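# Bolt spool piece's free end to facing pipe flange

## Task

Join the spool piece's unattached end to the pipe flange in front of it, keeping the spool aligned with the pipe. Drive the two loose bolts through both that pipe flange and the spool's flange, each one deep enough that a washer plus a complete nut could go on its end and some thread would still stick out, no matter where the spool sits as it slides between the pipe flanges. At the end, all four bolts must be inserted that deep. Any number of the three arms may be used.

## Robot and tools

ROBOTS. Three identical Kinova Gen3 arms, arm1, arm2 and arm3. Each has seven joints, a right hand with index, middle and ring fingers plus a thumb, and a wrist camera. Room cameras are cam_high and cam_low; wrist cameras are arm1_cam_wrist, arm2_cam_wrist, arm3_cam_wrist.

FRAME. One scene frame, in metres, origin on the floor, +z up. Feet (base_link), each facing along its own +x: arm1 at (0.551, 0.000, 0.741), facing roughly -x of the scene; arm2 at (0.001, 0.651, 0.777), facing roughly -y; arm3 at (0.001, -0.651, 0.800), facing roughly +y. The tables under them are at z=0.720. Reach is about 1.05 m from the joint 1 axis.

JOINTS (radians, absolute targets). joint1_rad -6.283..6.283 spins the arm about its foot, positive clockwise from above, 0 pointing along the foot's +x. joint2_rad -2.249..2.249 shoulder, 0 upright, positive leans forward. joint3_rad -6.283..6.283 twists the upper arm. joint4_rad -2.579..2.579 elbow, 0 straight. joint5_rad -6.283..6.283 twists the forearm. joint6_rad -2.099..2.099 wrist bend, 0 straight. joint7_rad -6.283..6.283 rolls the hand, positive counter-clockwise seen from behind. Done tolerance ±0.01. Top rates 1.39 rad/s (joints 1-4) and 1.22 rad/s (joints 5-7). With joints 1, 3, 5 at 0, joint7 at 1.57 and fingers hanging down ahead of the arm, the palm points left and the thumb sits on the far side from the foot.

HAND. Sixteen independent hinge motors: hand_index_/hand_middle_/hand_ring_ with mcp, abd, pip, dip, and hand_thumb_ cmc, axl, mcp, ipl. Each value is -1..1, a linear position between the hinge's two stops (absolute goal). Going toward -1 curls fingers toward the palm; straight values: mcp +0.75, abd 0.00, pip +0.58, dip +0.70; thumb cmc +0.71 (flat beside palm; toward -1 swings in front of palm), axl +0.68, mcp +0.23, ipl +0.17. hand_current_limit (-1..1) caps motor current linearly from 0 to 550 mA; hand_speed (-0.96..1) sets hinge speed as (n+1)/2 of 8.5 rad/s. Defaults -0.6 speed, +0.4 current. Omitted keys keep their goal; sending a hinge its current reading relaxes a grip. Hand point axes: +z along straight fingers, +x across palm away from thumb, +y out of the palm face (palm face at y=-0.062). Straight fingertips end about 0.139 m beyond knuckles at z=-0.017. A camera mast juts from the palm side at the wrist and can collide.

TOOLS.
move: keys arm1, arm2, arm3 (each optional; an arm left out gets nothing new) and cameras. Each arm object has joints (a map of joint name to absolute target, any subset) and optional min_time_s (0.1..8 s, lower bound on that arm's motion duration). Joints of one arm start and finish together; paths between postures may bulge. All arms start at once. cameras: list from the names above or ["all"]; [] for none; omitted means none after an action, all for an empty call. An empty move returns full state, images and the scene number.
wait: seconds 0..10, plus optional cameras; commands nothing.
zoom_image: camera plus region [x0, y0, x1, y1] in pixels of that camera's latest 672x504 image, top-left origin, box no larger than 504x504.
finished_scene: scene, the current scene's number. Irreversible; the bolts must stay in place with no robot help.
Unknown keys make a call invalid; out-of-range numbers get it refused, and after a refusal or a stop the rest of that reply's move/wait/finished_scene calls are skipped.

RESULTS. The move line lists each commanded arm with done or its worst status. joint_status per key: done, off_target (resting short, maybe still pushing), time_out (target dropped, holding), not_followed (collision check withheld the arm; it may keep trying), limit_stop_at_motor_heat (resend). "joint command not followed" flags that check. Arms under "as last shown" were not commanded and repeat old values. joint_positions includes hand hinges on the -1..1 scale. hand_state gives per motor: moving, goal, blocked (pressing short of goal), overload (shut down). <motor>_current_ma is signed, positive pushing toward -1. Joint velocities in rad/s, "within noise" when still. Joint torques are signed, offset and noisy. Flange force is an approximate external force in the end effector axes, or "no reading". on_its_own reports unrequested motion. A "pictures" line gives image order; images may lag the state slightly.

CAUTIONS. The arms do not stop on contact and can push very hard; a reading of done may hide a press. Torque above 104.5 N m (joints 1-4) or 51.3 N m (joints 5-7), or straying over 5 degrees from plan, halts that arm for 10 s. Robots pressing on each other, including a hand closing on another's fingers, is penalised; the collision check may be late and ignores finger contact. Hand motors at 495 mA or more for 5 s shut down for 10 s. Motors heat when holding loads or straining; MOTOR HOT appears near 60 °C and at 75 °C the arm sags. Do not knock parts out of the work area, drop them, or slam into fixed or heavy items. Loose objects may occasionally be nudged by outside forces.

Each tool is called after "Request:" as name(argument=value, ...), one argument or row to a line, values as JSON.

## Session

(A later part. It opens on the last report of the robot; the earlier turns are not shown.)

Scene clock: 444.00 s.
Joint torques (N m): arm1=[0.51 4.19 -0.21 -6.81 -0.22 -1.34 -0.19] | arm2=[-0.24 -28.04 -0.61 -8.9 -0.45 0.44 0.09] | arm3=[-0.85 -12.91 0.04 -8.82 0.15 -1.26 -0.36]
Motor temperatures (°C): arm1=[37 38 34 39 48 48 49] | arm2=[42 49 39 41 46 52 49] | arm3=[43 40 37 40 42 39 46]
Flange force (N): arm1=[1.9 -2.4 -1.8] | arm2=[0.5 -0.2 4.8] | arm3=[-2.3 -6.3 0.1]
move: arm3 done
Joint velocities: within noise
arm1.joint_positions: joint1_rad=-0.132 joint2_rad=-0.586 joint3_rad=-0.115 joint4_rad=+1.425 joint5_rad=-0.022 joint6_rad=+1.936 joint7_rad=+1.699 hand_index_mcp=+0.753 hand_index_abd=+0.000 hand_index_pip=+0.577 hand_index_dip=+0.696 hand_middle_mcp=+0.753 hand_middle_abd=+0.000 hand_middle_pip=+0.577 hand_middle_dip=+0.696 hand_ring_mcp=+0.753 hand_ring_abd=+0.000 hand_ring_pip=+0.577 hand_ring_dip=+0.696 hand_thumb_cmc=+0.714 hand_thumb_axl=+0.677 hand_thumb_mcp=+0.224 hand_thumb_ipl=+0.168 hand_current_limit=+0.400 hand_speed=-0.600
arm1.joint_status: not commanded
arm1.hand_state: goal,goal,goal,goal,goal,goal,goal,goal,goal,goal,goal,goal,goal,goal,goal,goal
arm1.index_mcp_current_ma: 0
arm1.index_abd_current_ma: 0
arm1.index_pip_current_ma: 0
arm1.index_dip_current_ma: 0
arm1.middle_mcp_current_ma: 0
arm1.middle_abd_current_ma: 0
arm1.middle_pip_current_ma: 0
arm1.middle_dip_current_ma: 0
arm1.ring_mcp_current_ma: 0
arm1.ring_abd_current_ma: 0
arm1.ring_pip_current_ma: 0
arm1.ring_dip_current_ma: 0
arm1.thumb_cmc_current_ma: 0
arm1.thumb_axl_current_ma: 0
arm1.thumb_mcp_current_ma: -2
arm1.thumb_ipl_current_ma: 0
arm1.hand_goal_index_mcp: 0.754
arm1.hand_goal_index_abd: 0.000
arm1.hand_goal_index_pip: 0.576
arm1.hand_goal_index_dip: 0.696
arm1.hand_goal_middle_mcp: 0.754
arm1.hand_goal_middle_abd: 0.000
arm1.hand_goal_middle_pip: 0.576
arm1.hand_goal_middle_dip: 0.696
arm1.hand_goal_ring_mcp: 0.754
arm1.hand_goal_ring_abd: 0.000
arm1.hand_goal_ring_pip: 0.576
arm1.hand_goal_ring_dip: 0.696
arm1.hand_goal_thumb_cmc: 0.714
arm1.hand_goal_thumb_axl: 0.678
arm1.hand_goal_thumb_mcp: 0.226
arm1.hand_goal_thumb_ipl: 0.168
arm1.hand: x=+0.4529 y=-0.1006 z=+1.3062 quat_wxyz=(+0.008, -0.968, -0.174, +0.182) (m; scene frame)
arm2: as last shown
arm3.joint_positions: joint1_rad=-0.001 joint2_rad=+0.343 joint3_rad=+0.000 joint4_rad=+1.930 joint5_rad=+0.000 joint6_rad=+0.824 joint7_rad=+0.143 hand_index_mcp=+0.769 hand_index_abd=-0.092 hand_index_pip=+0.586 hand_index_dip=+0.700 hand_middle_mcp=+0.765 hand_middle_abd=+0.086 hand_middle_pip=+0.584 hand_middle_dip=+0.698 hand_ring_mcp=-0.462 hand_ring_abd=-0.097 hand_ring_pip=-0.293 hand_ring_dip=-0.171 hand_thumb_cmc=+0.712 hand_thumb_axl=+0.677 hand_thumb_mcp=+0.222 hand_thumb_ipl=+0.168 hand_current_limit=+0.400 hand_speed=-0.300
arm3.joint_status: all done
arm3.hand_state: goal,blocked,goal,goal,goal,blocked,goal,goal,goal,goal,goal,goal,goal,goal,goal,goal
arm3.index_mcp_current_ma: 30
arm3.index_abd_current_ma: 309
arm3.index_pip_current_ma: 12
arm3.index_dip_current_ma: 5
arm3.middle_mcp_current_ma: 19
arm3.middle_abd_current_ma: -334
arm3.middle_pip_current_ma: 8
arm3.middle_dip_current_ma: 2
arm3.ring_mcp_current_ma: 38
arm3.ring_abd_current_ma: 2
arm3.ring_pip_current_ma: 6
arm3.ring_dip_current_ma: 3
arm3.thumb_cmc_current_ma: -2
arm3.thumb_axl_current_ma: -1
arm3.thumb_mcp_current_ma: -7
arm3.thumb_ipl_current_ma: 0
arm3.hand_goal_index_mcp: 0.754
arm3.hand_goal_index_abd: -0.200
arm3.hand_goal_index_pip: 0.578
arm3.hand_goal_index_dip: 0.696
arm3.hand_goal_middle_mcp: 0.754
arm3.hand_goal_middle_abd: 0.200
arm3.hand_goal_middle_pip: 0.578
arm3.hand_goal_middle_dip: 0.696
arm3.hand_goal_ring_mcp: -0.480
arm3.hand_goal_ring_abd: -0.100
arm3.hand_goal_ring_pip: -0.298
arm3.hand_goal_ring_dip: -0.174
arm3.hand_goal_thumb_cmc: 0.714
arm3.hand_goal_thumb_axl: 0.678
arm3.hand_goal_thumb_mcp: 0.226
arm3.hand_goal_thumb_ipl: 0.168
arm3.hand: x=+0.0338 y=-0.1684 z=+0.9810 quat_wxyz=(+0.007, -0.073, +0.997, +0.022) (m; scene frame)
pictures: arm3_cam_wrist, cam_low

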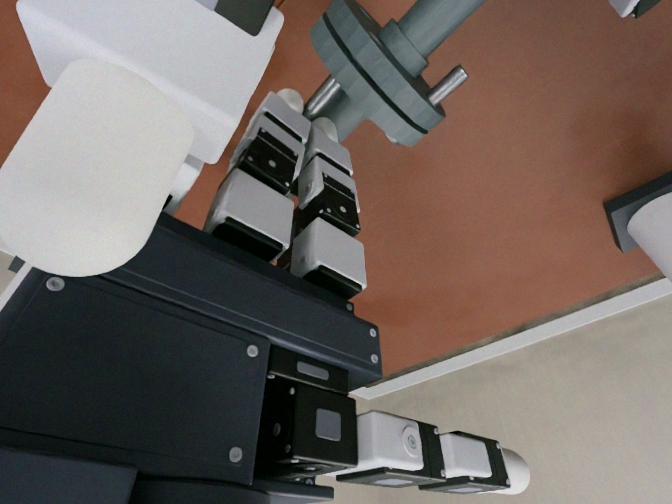

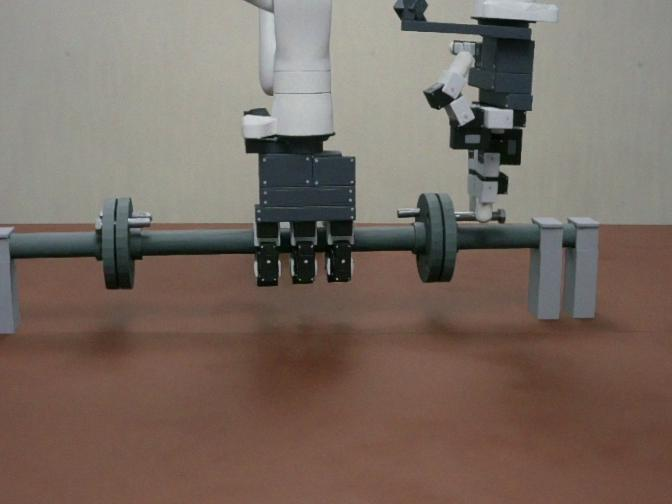

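Request:
move(
  arm3={"joints":{"joint1_rad":0.0003,"joint2_rad":0.3335,"joint4_rad":1.9448,"joint6_rad":0.8183,"joint7_rad":0.144},"min_time_s":1.5},
  cameras=["arm3_cam_wrist","cam_low","cam_high","arm2_cam_wrist"],
)

Request:
zoom_image(
  camera="cam_high",
  region=[220, 250, 260, 300],
)

Request:
zoom_image(
  camera="cam_high",
  region=[380, 225, 420, 275],
)

Request:
zoom_image(
  camera="arm3_cam_wrist",
  region=[290, 0, 490, 150],
)

Scene clock: 451.43 s.
Joint torques (N m): arm1=[0.54 4.18 -0.29 -6.78 -0.2 -1.38 -0.19] | arm2=[-0.22 -28.06 -0.62 -8.87 -0.46 0.41 0.08] | arm3=[-0.67 -12.39 0.12 -8.05 0.18 -0.63 -0.36]
Motor temperatures (°C): arm1=[37 38 34 39 48 48 49] | arm2=[42 49 39 41 45 52 49] | arm3=[43 40 37 40 42 39 46]
Flange force (N): arm1=[1.9 -2.7 -2.0] | arm2=[0.2 -0.2 4.8] | arm3=[-2.0 -5.3 0.4]
move: arm3 done
Joint velocities: within noise
arm1, arm2: as last shown
arm3.joint_positions: joint1_rad=+0.000 joint2_rad=+0.334 joint3_rad=+0.000 joint4_rad=+1.945 joint5_rad=+0.000 joint6_rad=+0.818 joint7_rad=+0.144 hand_index_mcp=+0.760 hand_index_abd=-0.092 hand_index_pip=+0.583 hand_index_dip=+0.700 hand_middle_mcp=+0.754 hand_middle_abd=+0.086 hand_middle_pip=+0.579 hand_middle_dip=+0.698 hand_ring_mcp=-0.462 hand_ring_abd=-0.097 hand_ring_pip=-0.293 hand_ring_dip=-0.171 hand_thumb_cmc=+0.712 hand_thumb_axl=+0.677 hand_thumb_mcp=+0.222 hand_thumb_ipl=+0.168 hand_current_limit=+0.400 hand_speed=-0.300
arm3.joint_status: all done
arm3.hand_state: goal,blocked,goal,goal,goal,blocked,goal,goal,goal,goal,goal,goal,goal,goal,goal,goal
arm3.index_mcp_current_ma: 8
arm3.index_abd_current_ma: 309
arm3.index_pip_current_ma: 6
arm3.index_dip_current_ma: 5
arm3.middle_mcp_current_ma: 0
arm3.middle_abd_current_ma: -334
arm3.middle_pip_current_ma: 1
arm3.middle_dip_current_ma: 2
arm3.ring_mcp_current_ma: 38
arm3.ring_abd_current_ma: 2
arm3.ring_pip_current_ma: 6
arm3.ring_dip_current_ma: 3
arm3.thumb_cmc_current_ma: -2
arm3.thumb_axl_current_ma: -1
arm3.thumb_mcp_current_ma: -7
arm3.thumb_ipl_current_ma: 0
arm3.hand_goal_index_mcp: 0.754
arm3.hand_goal_index_abd: -0.200
arm3.hand_goal_index_pip: 0.578
arm3.hand_goal_index_dip: 0.696
arm3.hand_goal_middle_mcp: 0.754
arm3.hand_goal_middle_abd: 0.200
arm3.hand_goal_middle_pip: 0.578
arm3.hand_goal_middle_dip: 0.696
arm3.hand_goal_ring_mcp: -0.480
arm3.hand_goal_ring_abd: -0.100
arm3.hand_goal_ring_pip: -0.298
arm3.hand_goal_ring_dip: -0.174
arm3.hand_goal_thumb_cmc: 0.714
arm3.hand_goal_thumb_axl: 0.678
arm3.hand_goal_thumb_mcp: 0.226
arm3.hand_goal_thumb_ipl: 0.168
arm3.hand: x=+0.0342 y=-0.1734 z=+0.9810 quat_wxyz=(+0.007, -0.073, +0.997, +0.022) (m; scene frame)
pictures: arm2_cam_wrist, arm3_cam_wrist, cam_high, cam_low

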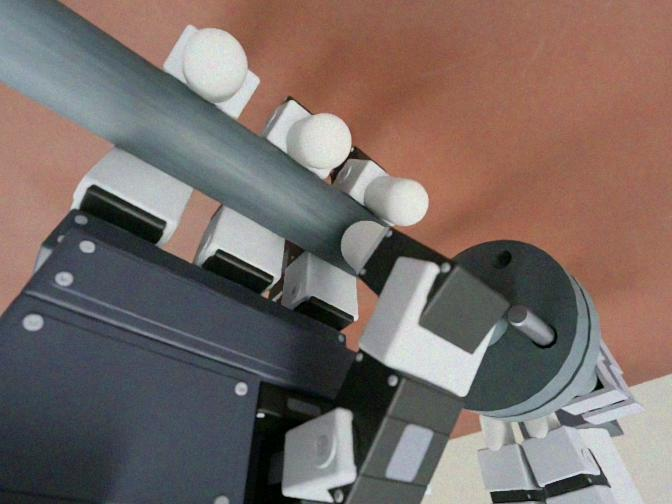

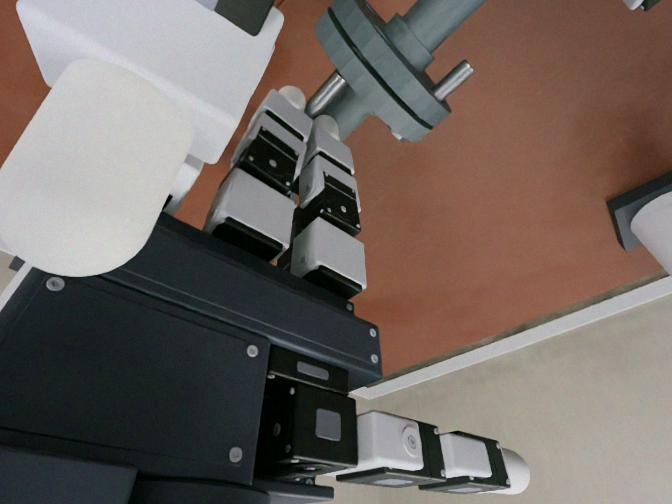

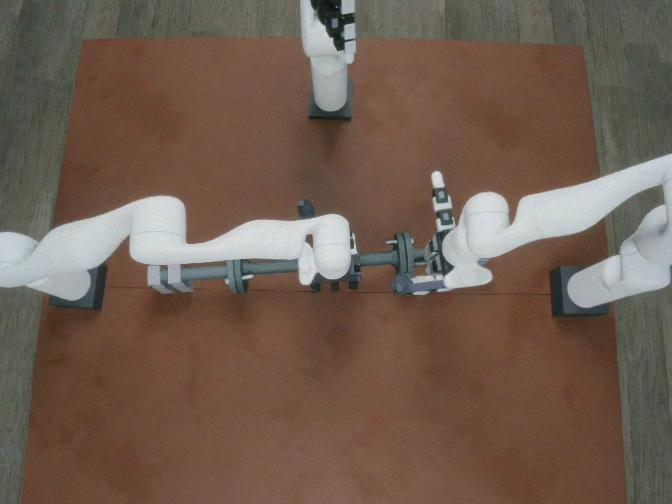

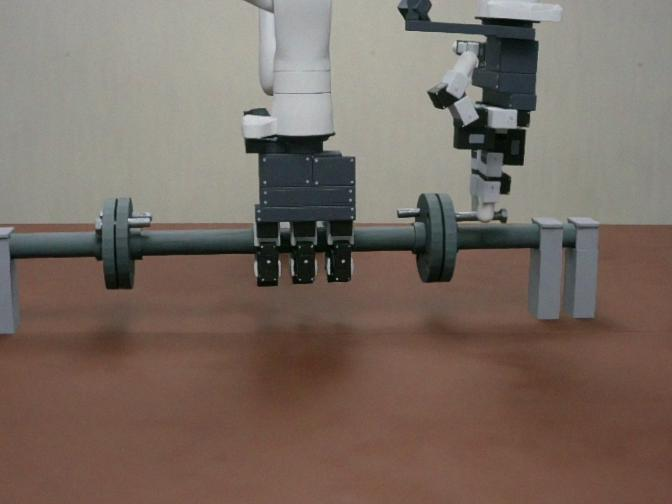

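Scaled by 10.080.

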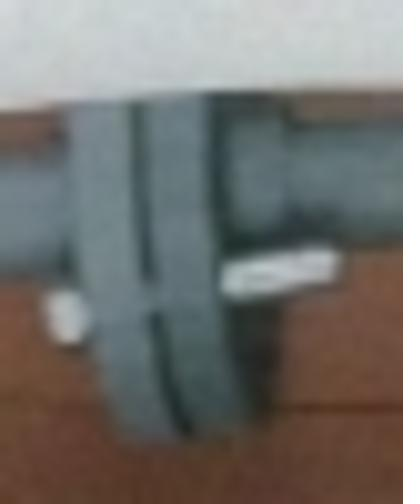

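Scaled by 10.080.

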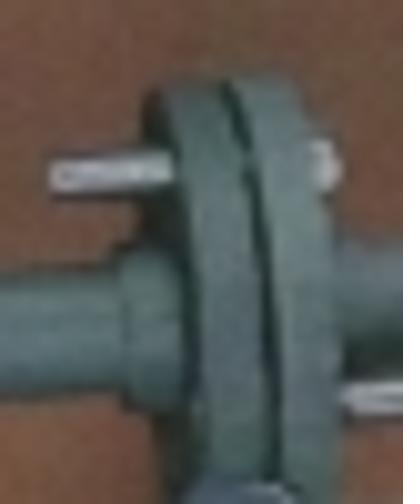

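Scaled by 2.520.

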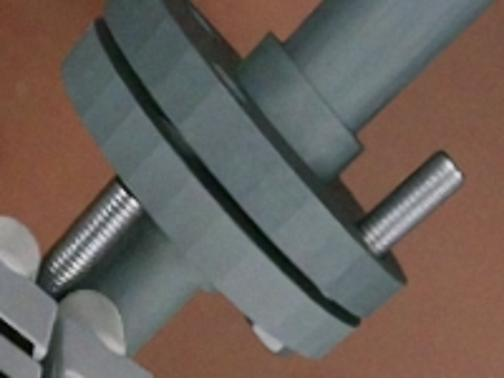

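Request:
zoom_image(
  camera="cam_high",
  region=[380, 230, 440, 280],
)

Request:
zoom_image(
  camera="cam_low",
  region=[425, 190, 525, 260],
)

Request:
zoom_image(
  camera="cam_low",
  region=[90, 190, 190, 260],
)

Request:
zoom_image(
  camera="cam_high",
  region=[220, 245, 280, 295],
)

Scaled by 8.400.

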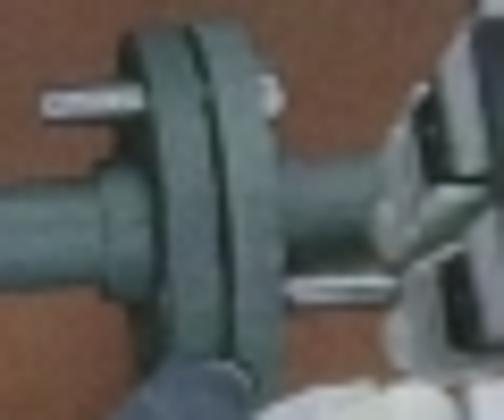

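Scaled by 5.040.

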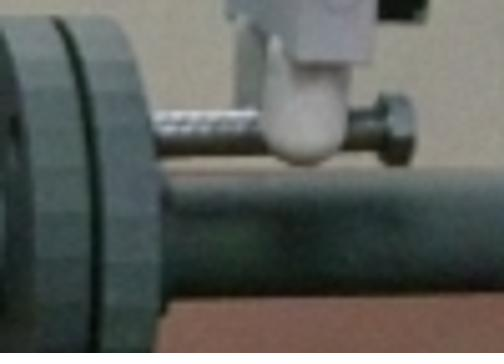

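Scaled by 5.040.

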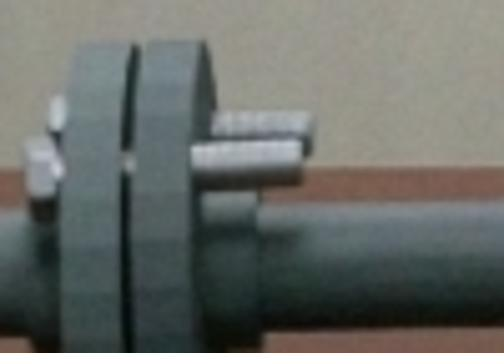

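Scaled by 8.400.

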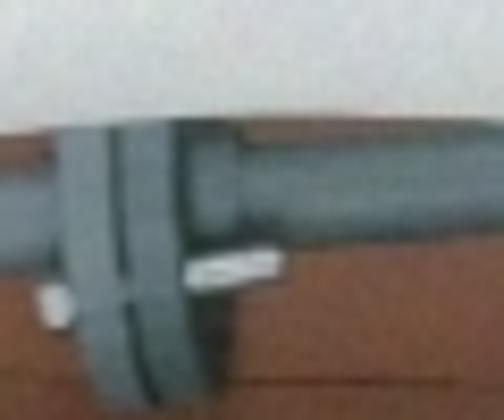

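Request:
move(
  arm3={"joints":{"joint1_rad":0.0038,"joint2_rad":0.3335,"joint4_rad":1.9448,"joint6_rad":0.8183,"joint7_rad":0.1475},"min_time_s":1},
)

Request:
move(
  arm3={"joints":{"joint1_rad":0.0027,"joint2_rad":0.3431,"joint4_rad":1.9296,"joint6_rad":0.8239,"joint7_rad":0.1464},"min_time_s":1.5},
  cameras=["arm3_cam_wrist","cam_low"],
)

Request:
zoom_image(
  camera="arm3_cam_wrist",
  region=[290, 40, 390, 140],
)

Request:
zoom_image(
  camera="cam_low",
  region=[425, 190, 525, 260],
)

Scene clock: 459.80 s.
Joint torques (N m): arm1=[0.57 4.13 -0.23 -6.72 -0.2 -1.37 -0.14] | arm2=[-0.24 -28.02 -0.63 -8.86 -0.46 0.41 0.06] | arm3=[-0.67 -12.36 0.15 -8.02 0.13 -0.57 -0.38]
Motor temperatures (°C): arm1=[37 38 34 39 48 48 49] | arm2=[42 49 39 41 45 52 49] | arm3=[43 40 37 40 42 39 46]
Flange force (N): arm1=[1.7 -2.4 -2.3] | arm2=[0.2 -0.2 4.7] | arm3=[-2.0 -5.3 0.6]
move: arm3 done
Joint velocities: within noise
arm1, arm2: as last shown
arm3.joint_positions: joint1_rad=+0.004 joint2_rad=+0.334 joint3_rad=+0.000 joint4_rad=+1.945 joint5_rad=+0.000 joint6_rad=+0.818 joint7_rad=+0.147 hand_index_mcp=+0.760 hand_index_abd=-0.092 hand_index_pip=+0.583 hand_index_dip=+0.700 hand_middle_mcp=+0.754 hand_middle_abd=+0.086 hand_middle_pip=+0.579 hand_middle_dip=+0.698 hand_ring_mcp=-0.462 hand_ring_abd=-0.097 hand_ring_pip=-0.293 hand_ring_dip=-0.171 hand_thumb_cmc=+0.712 hand_thumb_axl=+0.677 hand_thumb_mcp=+0.222 hand_thumb_ipl=+0.168 hand_current_limit=+0.400 hand_speed=-0.300
arm3.joint_status: all done
arm3.hand_state: goal,blocked,goal,goal,goal,blocked,goal,goal,goal,goal,goal,goal,goal,goal,goal,goal
arm3.index_mcp_current_ma: 8
arm3.index_abd_current_ma: 309
arm3.index_pip_current_ma: 6
arm3.index_dip_current_ma: 5
arm3.middle_mcp_current_ma: 0
arm3.middle_abd_current_ma: -334
arm3.middle_pip_current_ma: 1
arm3.middle_dip_current_ma: 2
arm3.ring_mcp_current_ma: 38
arm3.ring_abd_current_ma: 2
arm3.ring_pip_current_ma: 6
arm3.ring_dip_current_ma: 3
arm3.thumb_cmc_current_ma: -2
arm3.thumb_axl_current_ma: -1
arm3.thumb_mcp_current_ma: -7
arm3.thumb_ipl_current_ma: 0
arm3.hand_goal_index_mcp: 0.754
arm3.hand_goal_index_abd: -0.200
arm3.hand_goal_index_pip: 0.578
arm3.hand_goal_index_dip: 0.696
arm3.hand_goal_middle_mcp: 0.754
arm3.hand_goal_middle_abd: 0.200
arm3.hand_goal_middle_pip: 0.578
arm3.hand_goal_middle_dip: 0.696
arm3.hand_goal_ring_mcp: -0.480
arm3.hand_goal_ring_abd: -0.100
arm3.hand_goal_ring_pip: -0.298
arm3.hand_goal_ring_dip: -0.174
arm3.hand_goal_thumb_cmc: 0.714
arm3.hand_goal_thumb_axl: 0.678
arm3.hand_goal_thumb_mcp: 0.226
arm3.hand_goal_thumb_ipl: 0.168
arm3.hand: x=+0.0356 y=-0.1735 z=+0.9810 quat_wxyz=(+0.007, -0.073, +0.997, +0.022) (m; scene frame)
pictures: none

Scene clock: 461.60 s.
Joint torques (N m): arm1=[0.55 4.16 -0.24 -6.82 -0.21 -1.37 -0.09] | arm2=[-0.23 -28.04 -0.61 -8.83 -0.45 0.43 0.09] | arm3=[-0.7 -12.92 0.14 -8.8 0.16 -1.22 -0.34]
Motor temperatures (°C): arm1=[37 38 34 39 48 48 49] | arm2=[42 49 39 41 45 52 49] | arm3=[43 40 37 40 42 39 46]
Flange force (N): arm1=[1.9 -2.3 -1.9] | arm2=[0.0 -0.2 4.8] | arm3=[-1.8 -6.2 0.2]
move: arm3 done
Joint velocities: within noise
arm1: as last shown
arm2.joint_positions: joint1_rad=-0.112 joint2_rad=+1.116 joint3_rad=+0.000 joint4_rad=+0.836 joint5_rad=+0.000 joint6_rad=+1.190 joint7_rad=+1.579 hand_index_mcp=+0.743 hand_index_abd=-0.003 hand_index_pip=-0.668 hand_index_dip=-0.193 hand_middle_mcp=+0.763 hand_middle_abd=+0.000 hand_middle_pip=-0.687 hand_middle_dip=-0.182 hand_ring_mcp=+0.794 hand_ring_abd=+0.001 hand_ring_pip=-0.669 hand_ring_dip=-0.239 hand_thumb_cmc=-0.570 hand_thumb_axl=+0.675 hand_thumb_mcp=-0.279 hand_thumb_ipl=-0.644 hand_current_limit=+0.400 hand_speed=+0.000
arm2.joint_status: not commanded
arm2.hand_state: goal,goal,blocked,blocked,goal,goal,blocked,blocked,blocked,goal,blocked,blocked,goal,goal,goal,goal
arm2.index_mcp_current_ma: -48
arm2.index_abd_current_ma: -11
arm2.index_pip_current_ma: 385
arm2.index_dip_current_ma: 385
arm2.middle_mcp_current_ma: 38
arm2.middle_abd_current_ma: 0
arm2.middle_pip_current_ma: 385
arm2.middle_dip_current_ma: 385
arm2.ring_mcp_current_ma: 194
arm2.ring_abd_current_ma: 3
arm2.ring_pip_current_ma: 385
arm2.ring_dip_current_ma: 385
arm2.thumb_cmc_current_ma: 1
arm2.thumb_axl_current_ma: -16
arm2.thumb_mcp_current_ma: 6
arm2.thumb_ipl_current_ma: -9
arm2.hand_goal_index_mcp: 0.754
arm2.hand_goal_index_abd: 0.000
arm2.hand_goal_index_pip: -0.800
arm2.hand_goal_index_dip: -0.350
arm2.hand_goal_middle_mcp: 0.754
arm2.hand_goal_middle_abd: 0.000
arm2.hand_goal_middle_pip: -0.800
arm2.hand_goal_middle_dip: -0.350
arm2.hand_goal_ring_mcp: 0.754
arm2.hand_goal_ring_abd: 0.000
arm2.hand_goal_ring_pip: -0.800
arm2.hand_goal_ring_dip: -0.350
arm2.hand_goal_thumb_cmc: -0.570
arm2.hand_goal_thumb_axl: 0.678
arm2.hand_goal_thumb_mcp: -0.280
arm2.hand_goal_thumb_ipl: -0.642
arm2.hand: x=+0.1130 y=-0.0331 z=+0.8369 quat_wxyz=(+0.004, +0.677, +0.736, -0.005) (m; scene frame)
arm3.joint_positions: joint1_rad=+0.003 joint2_rad=+0.343 joint3_rad=+0.000 joint4_rad=+1.930 joint5_rad=+0.000 joint6_rad=+0.824 joint7_rad=+0.146 hand_index_mcp=+0.769 hand_index_abd=-0.092 hand_index_pip=+0.586 hand_index_dip=+0.700 hand_middle_mcp=+0.763 hand_middle_abd=+0.086 hand_middle_pip=+0.583 hand_middle_dip=+0.698 hand_ring_mcp=-0.462 hand_ring_abd=-0.097 hand_ring_pip=-0.293 hand_ring_dip=-0.171 hand_thumb_cmc=+0.712 hand_thumb_axl=+0.677 hand_thumb_mcp=+0.222 hand_thumb_ipl=+0.168 hand_current_limit=+0.400 hand_speed=-0.300
arm3.joint_status: all done
arm3.hand_state: goal,blocked,goal,goal,goal,blocked,goal,goal,goal,goal,goal,goal,goal,goal,goal,goal
arm3.index_mcp_current_ma: 28
arm3.index_abd_current_ma: 309
arm3.index_pip_current_ma: 12
arm3.index_dip_current_ma: 5
arm3.middle_mcp_current_ma: 15
arm3.middle_abd_current_ma: -334
arm3.middle_pip_current_ma: 6
arm3.middle_dip_current_ma: 2
arm3.ring_mcp_current_ma: 38
arm3.ring_abd_current_ma: 2
arm3.ring_pip_current_ma: 6
arm3.ring_dip_current_ma: 3
arm3.thumb_cmc_current_ma: -2
arm3.thumb_axl_current_ma: -1
arm3.thumb_mcp_current_ma: -7
arm3.thumb_ipl_current_ma: 0
arm3.hand_goal_index_mcp: 0.754
arm3.hand_goal_index_abd: -0.200
arm3.hand_goal_index_pip: 0.578
arm3.hand_goal_index_dip: 0.696
arm3.hand_goal_middle_mcp: 0.754
arm3.hand_goal_middle_abd: 0.200
arm3.hand_goal_middle_pip: 0.578
arm3.hand_goal_middle_dip: 0.696
arm3.hand_goal_ring_mcp: -0.480
arm3.hand_goal_ring_abd: -0.100
arm3.hand_goal_ring_pip: -0.298
arm3.hand_goal_ring_dip: -0.174
arm3.hand_goal_thumb_cmc: 0.714
arm3.hand_goal_thumb_axl: 0.678
arm3.hand_goal_thumb_mcp: 0.226
arm3.hand_goal_thumb_ipl: 0.168
arm3.hand: x=+0.0352 y=-0.1685 z=+0.9810 quat_wxyz=(+0.007, -0.073, +0.997, +0.022) (m; scene frame)
pictures: arm3_cam_wrist, cam_low

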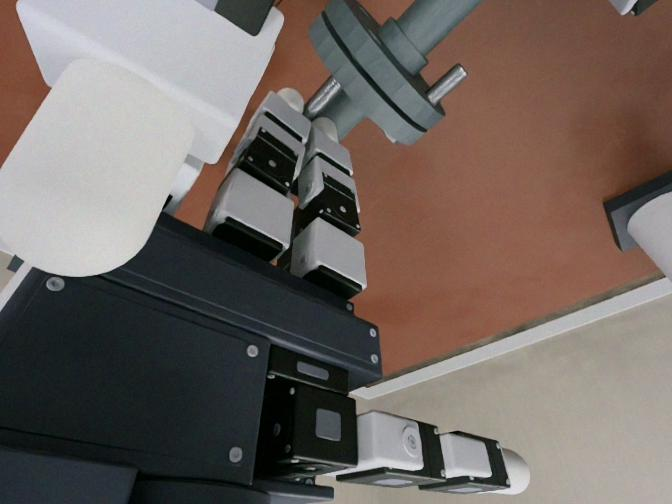

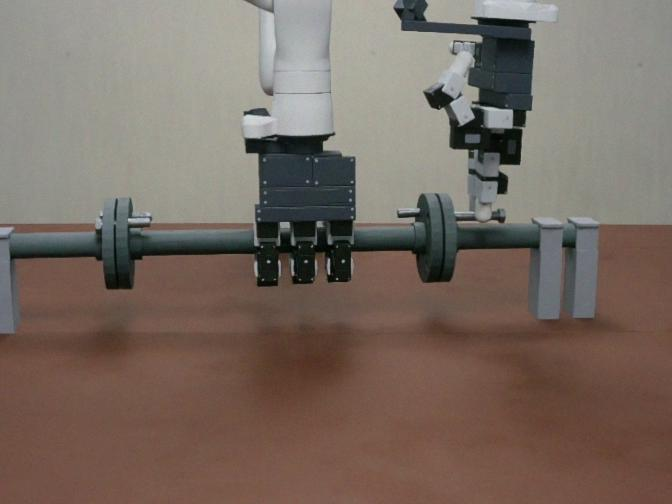

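Scaled by 5.040.

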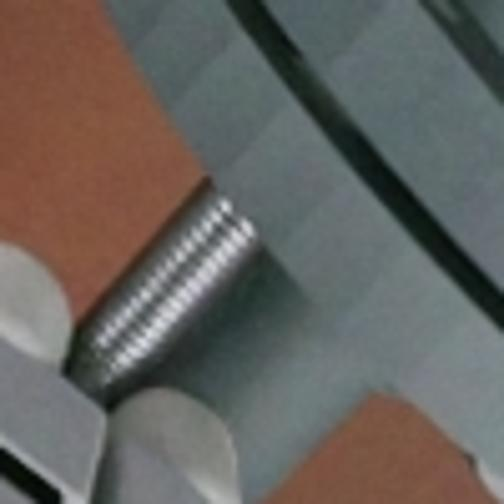

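Scaled by 5.040.

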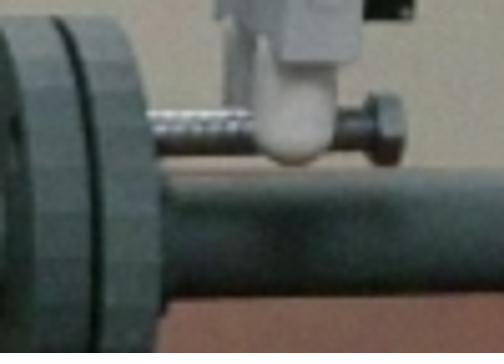

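Request:
move(
  arm3={"joints":{"joint1_rad":0.0059,"joint7_rad":0.1496},"min_time_s":1},
)

Request:
move(
  arm3={"joints":{"joint1_rad":0.0091,"joint7_rad":0.1528},"min_time_s":1},
  cameras=["arm3_cam_wrist","cam_low","cam_high"],
)

Request:
zoom_image(
  camera="arm3_cam_wrist",
  region=[290, 40, 390, 140],
)

Request:
zoom_image(
  camera="cam_high",
  region=[380, 230, 440, 280],
)

Request:
zoom_image(
  camera="cam_low",
  region=[425, 190, 525, 260],
)

Scene clock: 467.37 s.
Joint torques (N m): arm1=[0.55 4.25 -0.15 -6.84 -0.2 -1.39 -0.14] | arm2=[-0.21 -28.05 -0.6 -8.88 -0.45 0.43 0.04] | arm3=[-0.68 -12.77 0.28 -8.6 0.19 -1.02 -0.38]
Motor temperatures (°C): arm1=[37 38 34 39 48 48 49] | arm2=[42 49 39 41 45 52 49] | arm3=[43 40 37 40 42 39 46]
Flange force (N): arm1=[2.1 -2.1 -1.8] | arm2=[0.3 -0.2 4.8] | arm3=[-1.8 -6.1 0.3]
move: arm3 done
Joint velocities: within noise
arm1, arm2: as last shown
arm3.joint_positions: joint1_rad=+0.006 joint2_rad=+0.343 joint3_rad=+0.000 joint4_rad=+1.930 joint5_rad=+0.000 joint6_rad=+0.824 joint7_rad=+0.150 hand_index_mcp=+0.769 hand_index_abd=-0.092 hand_index_pip=+0.586 hand_index_dip=+0.700 hand_middle_mcp=+0.763 hand_middle_abd=+0.086 hand_middle_pip=+0.583 hand_middle_dip=+0.698 hand_ring_mcp=-0.462 hand_ring_abd=-0.097 hand_ring_pip=-0.293 hand_ring_dip=-0.171 hand_thumb_cmc=+0.712 hand_thumb_axl=+0.677 hand_thumb_mcp=+0.222 hand_thumb_ipl=+0.168 hand_current_limit=+0.400 hand_speed=-0.300
arm3.joint_status: all done
arm3.hand_state: goal,blocked,goal,goal,goal,blocked,goal,goal,goal,goal,goal,goal,goal,goal,goal,goal
arm3.index_mcp_current_ma: 28
arm3.index_abd_current_ma: 309
arm3.index_pip_current_ma: 12
arm3.index_dip_current_ma: 5
arm3.middle_mcp_current_ma: 16
arm3.middle_abd_current_ma: -334
arm3.middle_pip_current_ma: 7
arm3.middle_dip_current_ma: 2
arm3.ring_mcp_current_ma: 38
arm3.ring_abd_current_ma: 2
arm3.ring_pip_current_ma: 6
arm3.ring_dip_current_ma: 3
arm3.thumb_cmc_current_ma: -2
arm3.thumb_axl_current_ma: -1
arm3.thumb_mcp_current_ma: -7
arm3.thumb_ipl_current_ma: 0
arm3.hand_goal_index_mcp: 0.754
arm3.hand_goal_index_abd: -0.200
arm3.hand_goal_index_pip: 0.578
arm3.hand_goal_index_dip: 0.696
arm3.hand_goal_middle_mcp: 0.754
arm3.hand_goal_middle_abd: 0.200
arm3.hand_goal_middle_pip: 0.578
arm3.hand_goal_middle_dip: 0.696
arm3.hand_goal_ring_mcp: -0.480
arm3.hand_goal_ring_abd: -0.100
arm3.hand_goal_ring_pip: -0.298
arm3.hand_goal_ring_dip: -0.174
arm3.hand_goal_thumb_cmc: 0.714
arm3.hand_goal_thumb_axl: 0.678
arm3.hand_goal_thumb_mcp: 0.226
arm3.hand_goal_thumb_ipl: 0.168
arm3.hand: x=+0.0365 y=-0.1686 z=+0.9811 quat_wxyz=(+0.007, -0.073, +0.997, +0.022) (m; scene frame)
pictures: none

Scene clock: 468.67 s.
Joint torques (N m): arm1=[0.55 4.16 -0.22 -6.81 -0.13 -1.38 -0.15] | arm2=[-0.21 -28.03 -0.62 -8.88 -0.45 0.42 0.08] | arm3=[-0.61 -12.78 0.23 -8.47 0.22 -1.01 -0.3]
Motor temperatures (°C): arm1=[37 38 34 39 48 48 49] | arm2=[42 49 39 41 45 52 49] | arm3=[43 40 37 40 42 39 46]
Flange force (N): arm1=[1.9 -2.3 -1.9] | arm2=[0.4 -0.2 4.8] | arm3=[-1.5 -5.7 0.2]
move: arm3 done
Joint velocities: within noise
arm1, arm2: as last shown
arm3.joint_positions: joint1_rad=+0.009 joint2_rad=+0.343 joint3_rad=+0.000 joint4_rad=+1.930 joint5_rad=+0.000 joint6_rad=+0.824 joint7_rad=+0.153 hand_index_mcp=+0.767 hand_index_abd=-0.092 hand_index_pip=+0.586 hand_index_dip=+0.700 hand_middle_mcp=+0.764 hand_middle_abd=+0.086 hand_middle_pip=+0.583 hand_middle_dip=+0.698 hand_ring_mcp=-0.462 hand_ring_abd=-0.097 hand_ring_pip=-0.293 hand_ring_dip=-0.171 hand_thumb_cmc=+0.712 hand_thumb_axl=+0.677 hand_thumb_mcp=+0.222 hand_thumb_ipl=+0.168 hand_current_limit=+0.400 hand_speed=-0.300
arm3.joint_status: all done
arm3.hand_state: goal,blocked,goal,goal,goal,blocked,goal,goal,goal,goal,goal,goal,goal,goal,goal,goal
arm3.index_mcp_current_ma: 24
arm3.index_abd_current_ma: 309
arm3.index_pip_current_ma: 12
arm3.index_dip_current_ma: 5
arm3.middle_mcp_current_ma: 16
arm3.middle_abd_current_ma: -334
arm3.middle_pip_current_ma: 7
arm3.middle_dip_current_ma: 2
arm3.ring_mcp_current_ma: 38
arm3.ring_abd_current_ma: 2
arm3.ring_pip_current_ma: 6
arm3.ring_dip_current_ma: 3
arm3.thumb_cmc_current_ma: -2
arm3.thumb_axl_current_ma: -1
arm3.thumb_mcp_current_ma: -7
arm3.thumb_ipl_current_ma: 0
arm3.hand_goal_index_mcp: 0.754
arm3.hand_goal_index_abd: -0.200
arm3.hand_goal_index_pip: 0.578
arm3.hand_goal_index_dip: 0.696
arm3.hand_goal_middle_mcp: 0.754
arm3.hand_goal_middle_abd: 0.200
arm3.hand_goal_middle_pip: 0.578
arm3.hand_goal_middle_dip: 0.696
arm3.hand_goal_ring_mcp: -0.480
arm3.hand_goal_ring_abd: -0.100
arm3.hand_goal_ring_pip: -0.298
arm3.hand_goal_ring_dip: -0.174
arm3.hand_goal_thumb_cmc: 0.714
arm3.hand_goal_thumb_axl: 0.678
arm3.hand_goal_thumb_mcp: 0.226
arm3.hand_goal_thumb_ipl: 0.168
arm3.hand: x=+0.0377 y=-0.1687 z=+0.9811 quat_wxyz=(+0.007, -0.073, +0.997, +0.022) (m; scene frame)
pictures: arm3_cam_wrist, cam_high, cam_low

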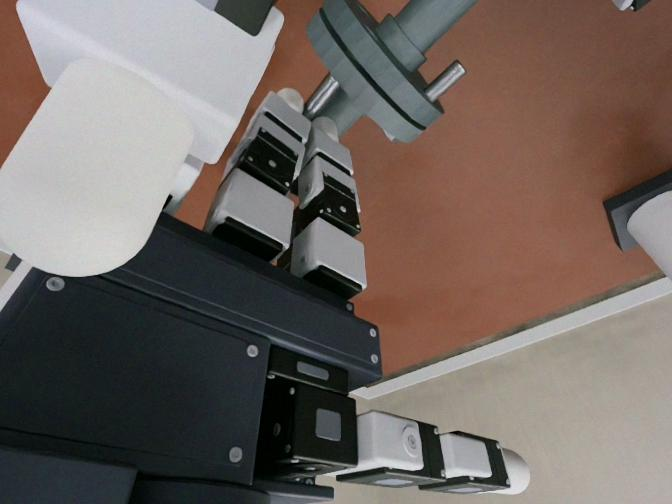

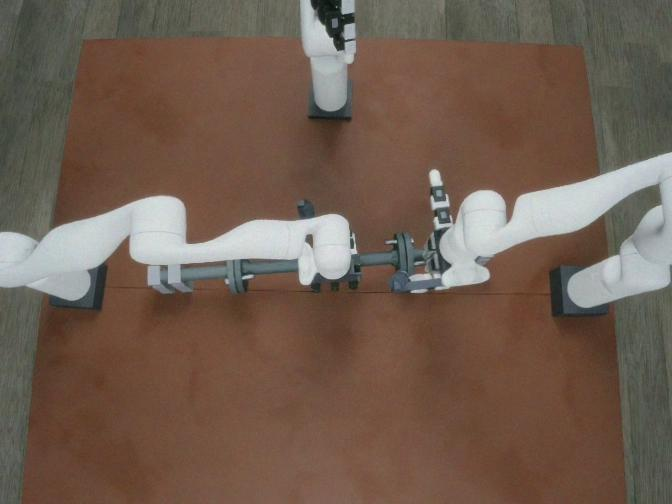

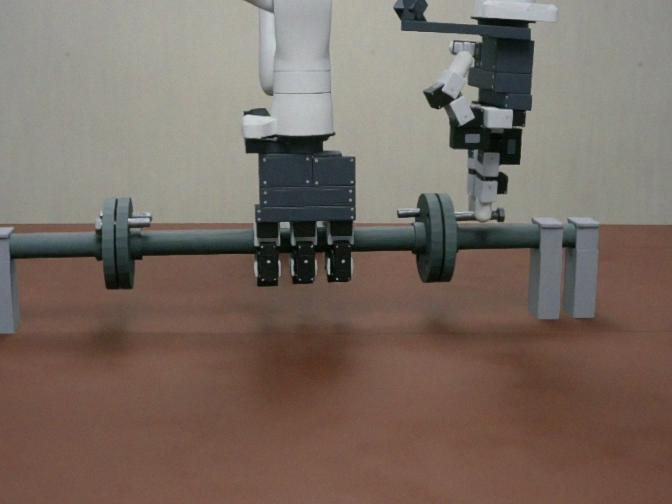

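Scaled by 5.040.

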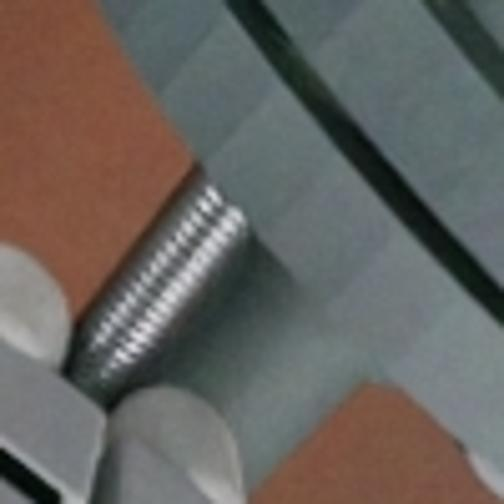

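Scaled by 8.400.

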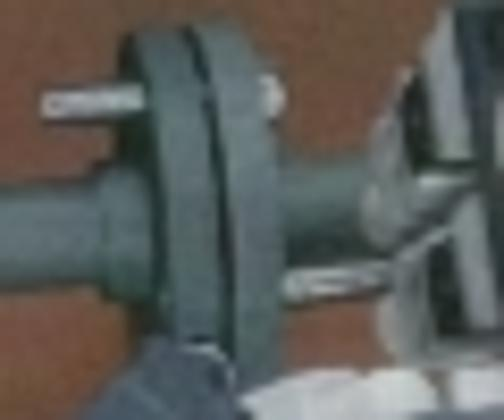

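Scaled by 5.040.

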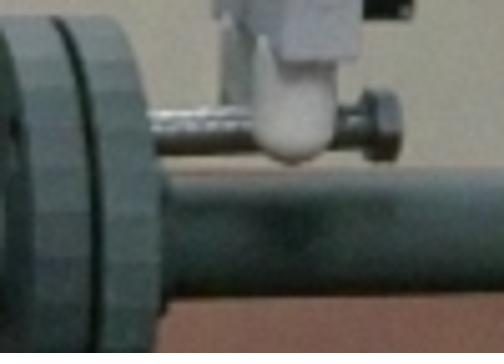

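Request:
move(
  arm3={"joints":{"joint2_rad":0.3444,"joint4_rad":1.9309,"joint6_rad":0.8213},"min_time_s":1},
)

Request:
move(
  arm3={"joints":{"joint2_rad":0.3457,"joint4_rad":1.9322,"joint6_rad":0.8187},"min_time_s":1},
  cameras=["arm3_cam_wrist","cam_low","cam_high"],
)

Request:
zoom_image(
  camera="cam_low",
  region=[425, 190, 525, 260],
)

Request:
zoom_image(
  camera="arm3_cam_wrist",
  region=[290, 40, 390, 140],
)

Scene clock: 472.10 s.
Joint torques (N m): arm1=[0.59 4.16 -0.16 -6.76 -0.24 -1.38 -0.18] | arm2=[-0.23 -28.09 -0.63 -8.88 -0.46 0.43 0.09] | arm3=[-0.63 -12.67 0.32 -8.05 0.2 -0.65 -0.4]
Motor temperatures (°C): arm1=[37 38 34 39 48 48 49] | arm2=[42 49 39 41 45 52 49] | arm3=[43 40 37 40 42 39 46]
Flange force (N): arm1=[1.8 -2.4 -2.1] | arm2=[0.2 -0.2 4.9] | arm3=[-2.0 -5.1 0.5]
move: arm3 done
Joint velocities: within noise
arm1, arm2: as last shown
arm3.joint_positions: joint1_rad=+0.009 joint2_rad=+0.344 joint3_rad=+0.000 joint4_rad=+1.931 joint5_rad=+0.000 joint6_rad=+0.821 joint7_rad=+0.153 hand_index_mcp=+0.758 hand_index_abd=-0.092 hand_index_pip=+0.582 hand_index_dip=+0.700 hand_middle_mcp=+0.756 hand_middle_abd=+0.086 hand_middle_pip=+0.581 hand_middle_dip=+0.698 hand_ring_mcp=-0.462 hand_ring_abd=-0.097 hand_ring_pip=-0.293 hand_ring_dip=-0.171 hand_thumb_cmc=+0.712 hand_thumb_axl=+0.677 hand_thumb_mcp=+0.222 hand_thumb_ipl=+0.168 hand_current_limit=+0.400 hand_speed=-0.300
arm3.joint_status: all done
arm3.hand_state: goal,blocked,goal,goal,goal,blocked,goal,goal,goal,goal,goal,goal,goal,goal,goal,goal
arm3.index_mcp_current_ma: 5
arm3.index_abd_current_ma: 309
arm3.index_pip_current_ma: 5
arm3.index_dip_current_ma: 5
arm3.middle_mcp_current_ma: 2
arm3.middle_abd_current_ma: -334
arm3.middle_pip_current_ma: 2
arm3.middle_dip_current_ma: 2
arm3.ring_mcp_current_ma: 38
arm3.ring_abd_current_ma: 2
arm3.ring_pip_current_ma: 6
arm3.ring_dip_current_ma: 3
arm3.thumb_cmc_current_ma: -2
arm3.thumb_axl_current_ma: -1
arm3.thumb_mcp_current_ma: -7
arm3.thumb_ipl_current_ma: 0
arm3.hand_goal_index_mcp: 0.754
arm3.hand_goal_index_abd: -0.200
arm3.hand_goal_index_pip: 0.578
arm3.hand_goal_index_dip: 0.696
arm3.hand_goal_middle_mcp: 0.754
arm3.hand_goal_middle_abd: 0.200
arm3.hand_goal_middle_pip: 0.578
arm3.hand_goal_middle_dip: 0.696
arm3.hand_goal_ring_mcp: -0.480
arm3.hand_goal_ring_abd: -0.100
arm3.hand_goal_ring_pip: -0.298
arm3.hand_goal_ring_dip: -0.174
arm3.hand_goal_thumb_cmc: 0.714
arm3.hand_goal_thumb_axl: 0.678
arm3.hand_goal_thumb_mcp: 0.226
arm3.hand_goal_thumb_ipl: 0.168
arm3.hand: x=+0.0377 y=-0.1687 z=+0.9802 quat_wxyz=(+0.007, -0.073, +0.997, +0.022) (m; scene frame)
pictures: none

Scene clock: 473.40 s.
Joint torques (N m): arm1=[0.59 4.18 -0.14 -6.77 -0.14 -1.31 -0.2] | arm2=[-0.24 -28.09 -0.65 -8.9 -0.45 0.42 0.11] | arm3=[-0.6 -12.65 0.26 -7.91 0.19 -0.62 -0.41]
Motor temperatures (°C): arm1=[37 38 34 39 48 48 49] | arm2=[42 49 39 41 45 52 49] | arm3=[43 40 37 40 42 39 46]
Flange force (N): arm1=[1.8 -2.2 -1.9] | arm2=[0.3 -0.2 4.9] | arm3=[-2.0 -4.8 0.3]
move: arm3 done
Joint velocities: within noise
arm1, arm2: as last shown
arm3.joint_positions: joint1_rad=+0.009 joint2_rad=+0.346 joint3_rad=+0.000 joint4_rad=+1.932 joint5_rad=+0.000 joint6_rad=+0.819 joint7_rad=+0.153 hand_index_mcp=+0.757 hand_index_abd=-0.092 hand_index_pip=+0.582 hand_index_dip=+0.700 hand_middle_mcp=+0.755 hand_middle_abd=+0.086 hand_middle_pip=+0.580 hand_middle_dip=+0.698 hand_ring_mcp=-0.462 hand_ring_abd=-0.097 hand_ring_pip=-0.293 hand_ring_dip=-0.171 hand_thumb_cmc=+0.712 hand_thumb_axl=+0.677 hand_thumb_mcp=+0.222 hand_thumb_ipl=+0.168 hand_current_limit=+0.400 hand_speed=-0.300
arm3.joint_status: all done
arm3.hand_state: goal,blocked,goal,goal,goal,blocked,goal,goal,goal,goal,goal,goal,goal,goal,goal,goal
arm3.index_mcp_current_ma: 4
arm3.index_abd_current_ma: 309
arm3.index_pip_current_ma: 4
arm3.index_dip_current_ma: 4
arm3.middle_mcp_current_ma: 1
arm3.middle_abd_current_ma: -334
arm3.middle_pip_current_ma: 2
arm3.middle_dip_current_ma: 2
arm3.ring_mcp_current_ma: 38
arm3.ring_abd_current_ma: 2
arm3.ring_pip_current_ma: 6
arm3.ring_dip_current_ma: 3
arm3.thumb_cmc_current_ma: -2
arm3.thumb_axl_current_ma: -1
arm3.thumb_mcp_current_ma: -7
arm3.thumb_ipl_current_ma: 0
arm3.hand_goal_index_mcp: 0.754
arm3.hand_goal_index_abd: -0.200
arm3.hand_goal_index_pip: 0.578
arm3.hand_goal_index_dip: 0.696
arm3.hand_goal_middle_mcp: 0.754
arm3.hand_goal_middle_abd: 0.200
arm3.hand_goal_middle_pip: 0.578
arm3.hand_goal_middle_dip: 0.696
arm3.hand_goal_ring_mcp: -0.480
arm3.hand_goal_ring_abd: -0.100
arm3.hand_goal_ring_pip: -0.298
arm3.hand_goal_ring_dip: -0.174
arm3.hand_goal_thumb_cmc: 0.714
arm3.hand_goal_thumb_axl: 0.678
arm3.hand_goal_thumb_mcp: 0.226
arm3.hand_goal_thumb_ipl: 0.168
arm3.hand: x=+0.0377 y=-0.1687 z=+0.9795 quat_wxyz=(+0.007, -0.073, +0.997, +0.022) (m; scene frame)
pictures: arm3_cam_wrist, cam_high, cam_low

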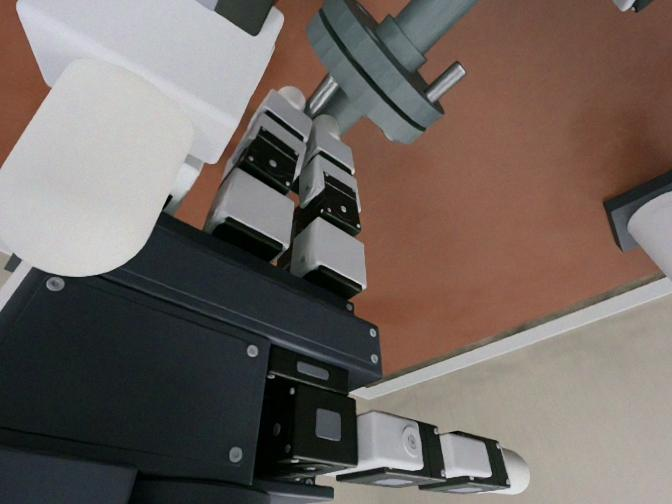

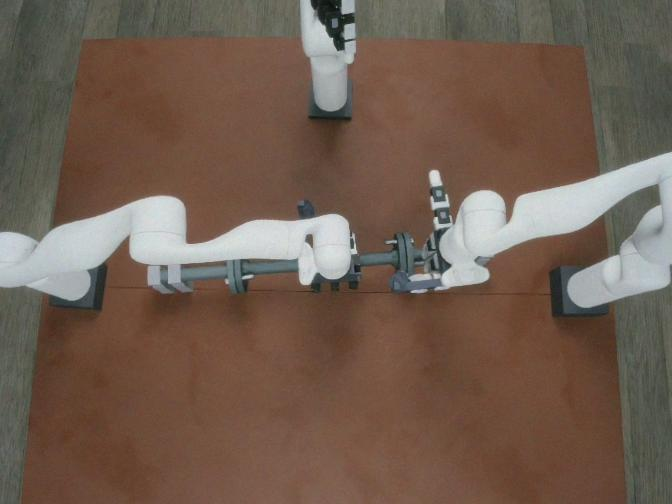

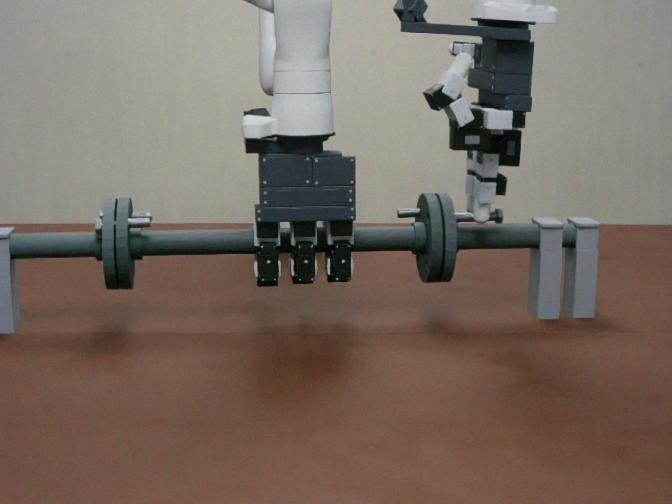

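Scaled by 5.040.

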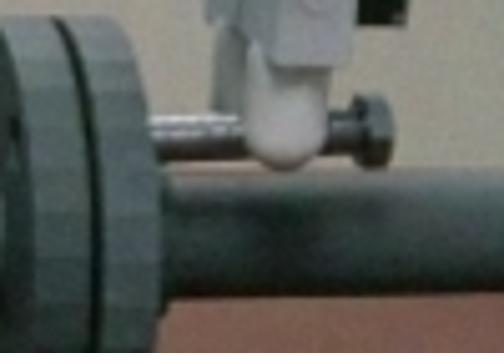

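Scaled by 5.040.

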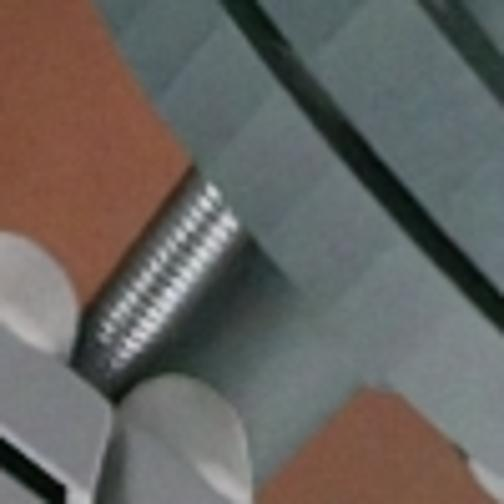

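Request:
move(
  arm3={"joints":{"joint1_rad":0.0074,"joint2_rad":0.357,"joint4_rad":1.9123,"joint6_rad":0.8273,"joint7_rad":0.1511},"min_time_s":1.8},
  cameras=["arm3_cam_wrist","cam_low","cam_high"],
)

Request:
zoom_image(
  camera="cam_low",
  region=[425, 190, 525, 260],
)

Request:
zoom_image(
  camera="arm3_cam_wrist",
  region=[290, 40, 390, 140],
)

Scene clock: 478.53 s.
Joint torques (N m): arm1=[0.59 4.19 -0.22 -6.76 -0.18 -1.38 -0.16] | arm2=[-0.25 -28.06 -0.63 -8.86 -0.44 0.43 0.08] | arm3=[-0.61 -12.97 0.35 -8.11 0.18 -0.66 -0.34]
Motor temperatures (°C): arm1=[37 38 34 39 48 48 49] | arm2=[42 49 39 41 45 52 49] | arm3=[43 40 37 40 42 39 46]
Flange force (N): arm1=[1.9 -2.4 -2.1] | arm2=[0.1 -0.2 4.8] | arm3=[-1.7 -5.1 0.6]
move: arm3 done
Joint velocities: within noise
arm1.joint_positions: joint1_rad=-0.132 joint2_rad=-0.586 joint3_rad=-0.115 joint4_rad=+1.425 joint5_rad=-0.022 joint6_rad=+1.936 joint7_rad=+1.699 hand_index_mcp=+0.753 hand_index_abd=+0.000 hand_index_pip=+0.577 hand_index_dip=+0.696 hand_middle_mcp=+0.753 hand_middle_abd=+0.000 hand_middle_pip=+0.577 hand_middle_dip=+0.696 hand_ring_mcp=+0.753 hand_ring_abd=+0.000 hand_ring_pip=+0.577 hand_ring_dip=+0.696 hand_thumb_cmc=+0.714 hand_thumb_axl=+0.677 hand_thumb_mcp=+0.224 hand_thumb_ipl=+0.168 hand_current_limit=+0.400 hand_speed=-0.600
arm1.joint_status: not commanded
arm1.hand_state: goal,goal,goal,goal,goal,goal,goal,goal,goal,goal,goal,goal,goal,goal,goal,goal
arm1.index_mcp_current_ma: 0
arm1.index_abd_current_ma: 0
arm1.index_pip_current_ma: 0
arm1.index_dip_current_ma: 0
arm1.middle_mcp_current_ma: 0
arm1.middle_abd_current_ma: 0
arm1.middle_pip_current_ma: 0
arm1.middle_dip_current_ma: 0
arm1.ring_mcp_current_ma: 0
arm1.ring_abd_current_ma: 0
arm1.ring_pip_current_ma: 0
arm1.ring_dip_current_ma: 0
arm1.thumb_cmc_current_ma: 0
arm1.thumb_axl_current_ma: 0
arm1.thumb_mcp_current_ma: -2
arm1.thumb_ipl_current_ma: 0
arm1.hand_goal_index_mcp: 0.754
arm1.hand_goal_index_abd: 0.000
arm1.hand_goal_index_pip: 0.576
arm1.hand_goal_index_dip: 0.696
arm1.hand_goal_middle_mcp: 0.754
arm1.hand_goal_middle_abd: 0.000
arm1.hand_goal_middle_pip: 0.576
arm1.hand_goal_middle_dip: 0.696
arm1.hand_goal_ring_mcp: 0.754
arm1.hand_goal_ring_abd: 0.000
arm1.hand_goal_ring_pip: 0.576
arm1.hand_goal_ring_dip: 0.696
arm1.hand_goal_thumb_cmc: 0.714
arm1.hand_goal_thumb_axl: 0.678
arm1.hand_goal_thumb_mcp: 0.226
arm1.hand_goal_thumb_ipl: 0.168
arm1.hand: x=+0.4529 y=-0.1006 z=+1.3062 quat_wxyz=(+0.008, -0.968, -0.174, +0.182) (m; scene frame)
arm2: as last shown
arm3.joint_positions: joint1_rad=+0.007 joint2_rad=+0.357 joint3_rad=+0.000 joint4_rad=+1.912 joint5_rad=+0.000 joint6_rad=+0.827 joint7_rad=+0.151 hand_index_mcp=+0.757 hand_index_abd=-0.092 hand_index_pip=+0.581 hand_index_dip=+0.700 hand_middle_mcp=+0.755 hand_middle_abd=+0.086 hand_middle_pip=+0.580 hand_middle_dip=+0.698 hand_ring_mcp=-0.462 hand_ring_abd=-0.097 hand_ring_pip=-0.293 hand_ring_dip=-0.171 hand_thumb_cmc=+0.712 hand_thumb_axl=+0.677 hand_thumb_mcp=+0.222 hand_thumb_ipl=+0.168 hand_current_limit=+0.400 hand_speed=-0.300
arm3.joint_status: all done
arm3.hand_state: goal,blocked,goal,goal,goal,blocked,goal,goal,goal,goal,goal,goal,goal,goal,goal,goal
arm3.index_mcp_current_ma: 3
arm3.index_abd_current_ma: 309
arm3.index_pip_current_ma: 3
arm3.index_dip_current_ma: 4
arm3.middle_mcp_current_ma: 1
arm3.middle_abd_current_ma: -334
arm3.middle_pip_current_ma: 2
arm3.middle_dip_current_ma: 2
arm3.ring_mcp_current_ma: 38
arm3.ring_abd_current_ma: 2
arm3.ring_pip_current_ma: 6
arm3.ring_dip_current_ma: 3
arm3.thumb_cmc_current_ma: -2
arm3.thumb_axl_current_ma: -1
arm3.thumb_mcp_current_ma: -7
arm3.thumb_ipl_current_ma: 0
arm3.hand_goal_index_mcp: 0.754
arm3.hand_goal_index_abd: -0.200
arm3.hand_goal_index_pip: 0.578
arm3.hand_goal_index_dip: 0.696
arm3.hand_goal_middle_mcp: 0.754
arm3.hand_goal_middle_abd: 0.200
arm3.hand_goal_middle_pip: 0.578
arm3.hand_goal_middle_dip: 0.696
arm3.hand_goal_ring_mcp: -0.480
arm3.hand_goal_ring_abd: -0.100
arm3.hand_goal_ring_pip: -0.298
arm3.hand_goal_ring_dip: -0.174
arm3.hand_goal_thumb_cmc: 0.714
arm3.hand_goal_thumb_axl: 0.678
arm3.hand_goal_thumb_mcp: 0.226
arm3.hand_goal_thumb_ipl: 0.168
arm3.hand: x=+0.0371 y=-0.1624 z=+0.9799 quat_wxyz=(+0.007, -0.073, +0.997, +0.022) (m; scene frame)
pictures: arm3_cam_wrist, cam_high, cam_low

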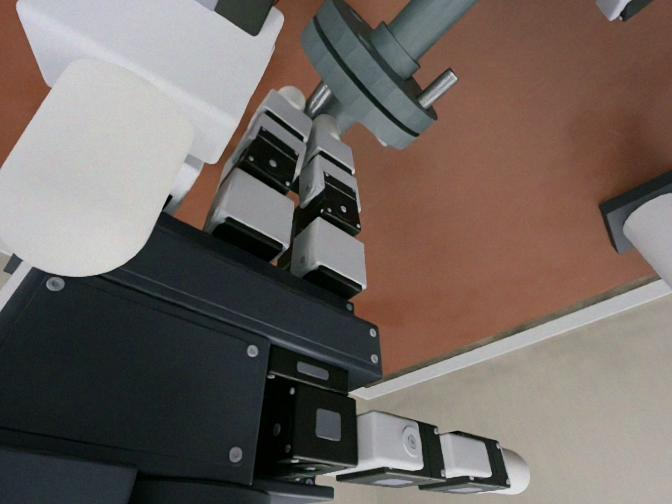

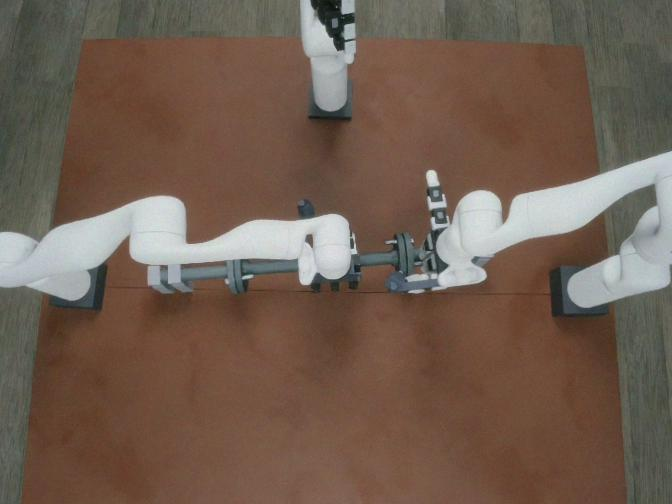

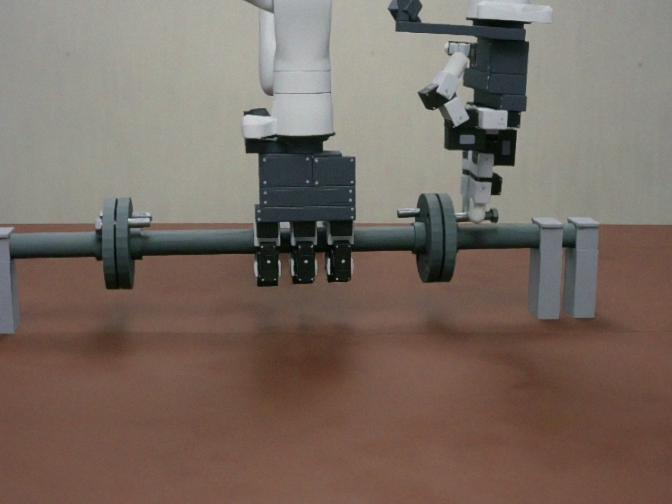

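Scaled by 5.040.

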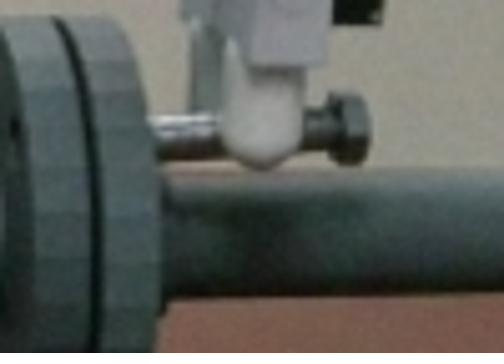

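Scaled by 5.040.

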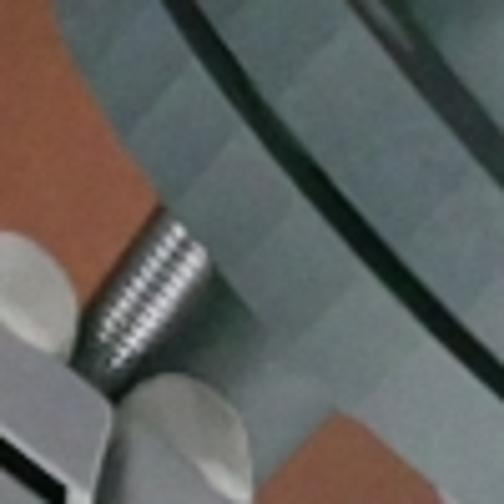

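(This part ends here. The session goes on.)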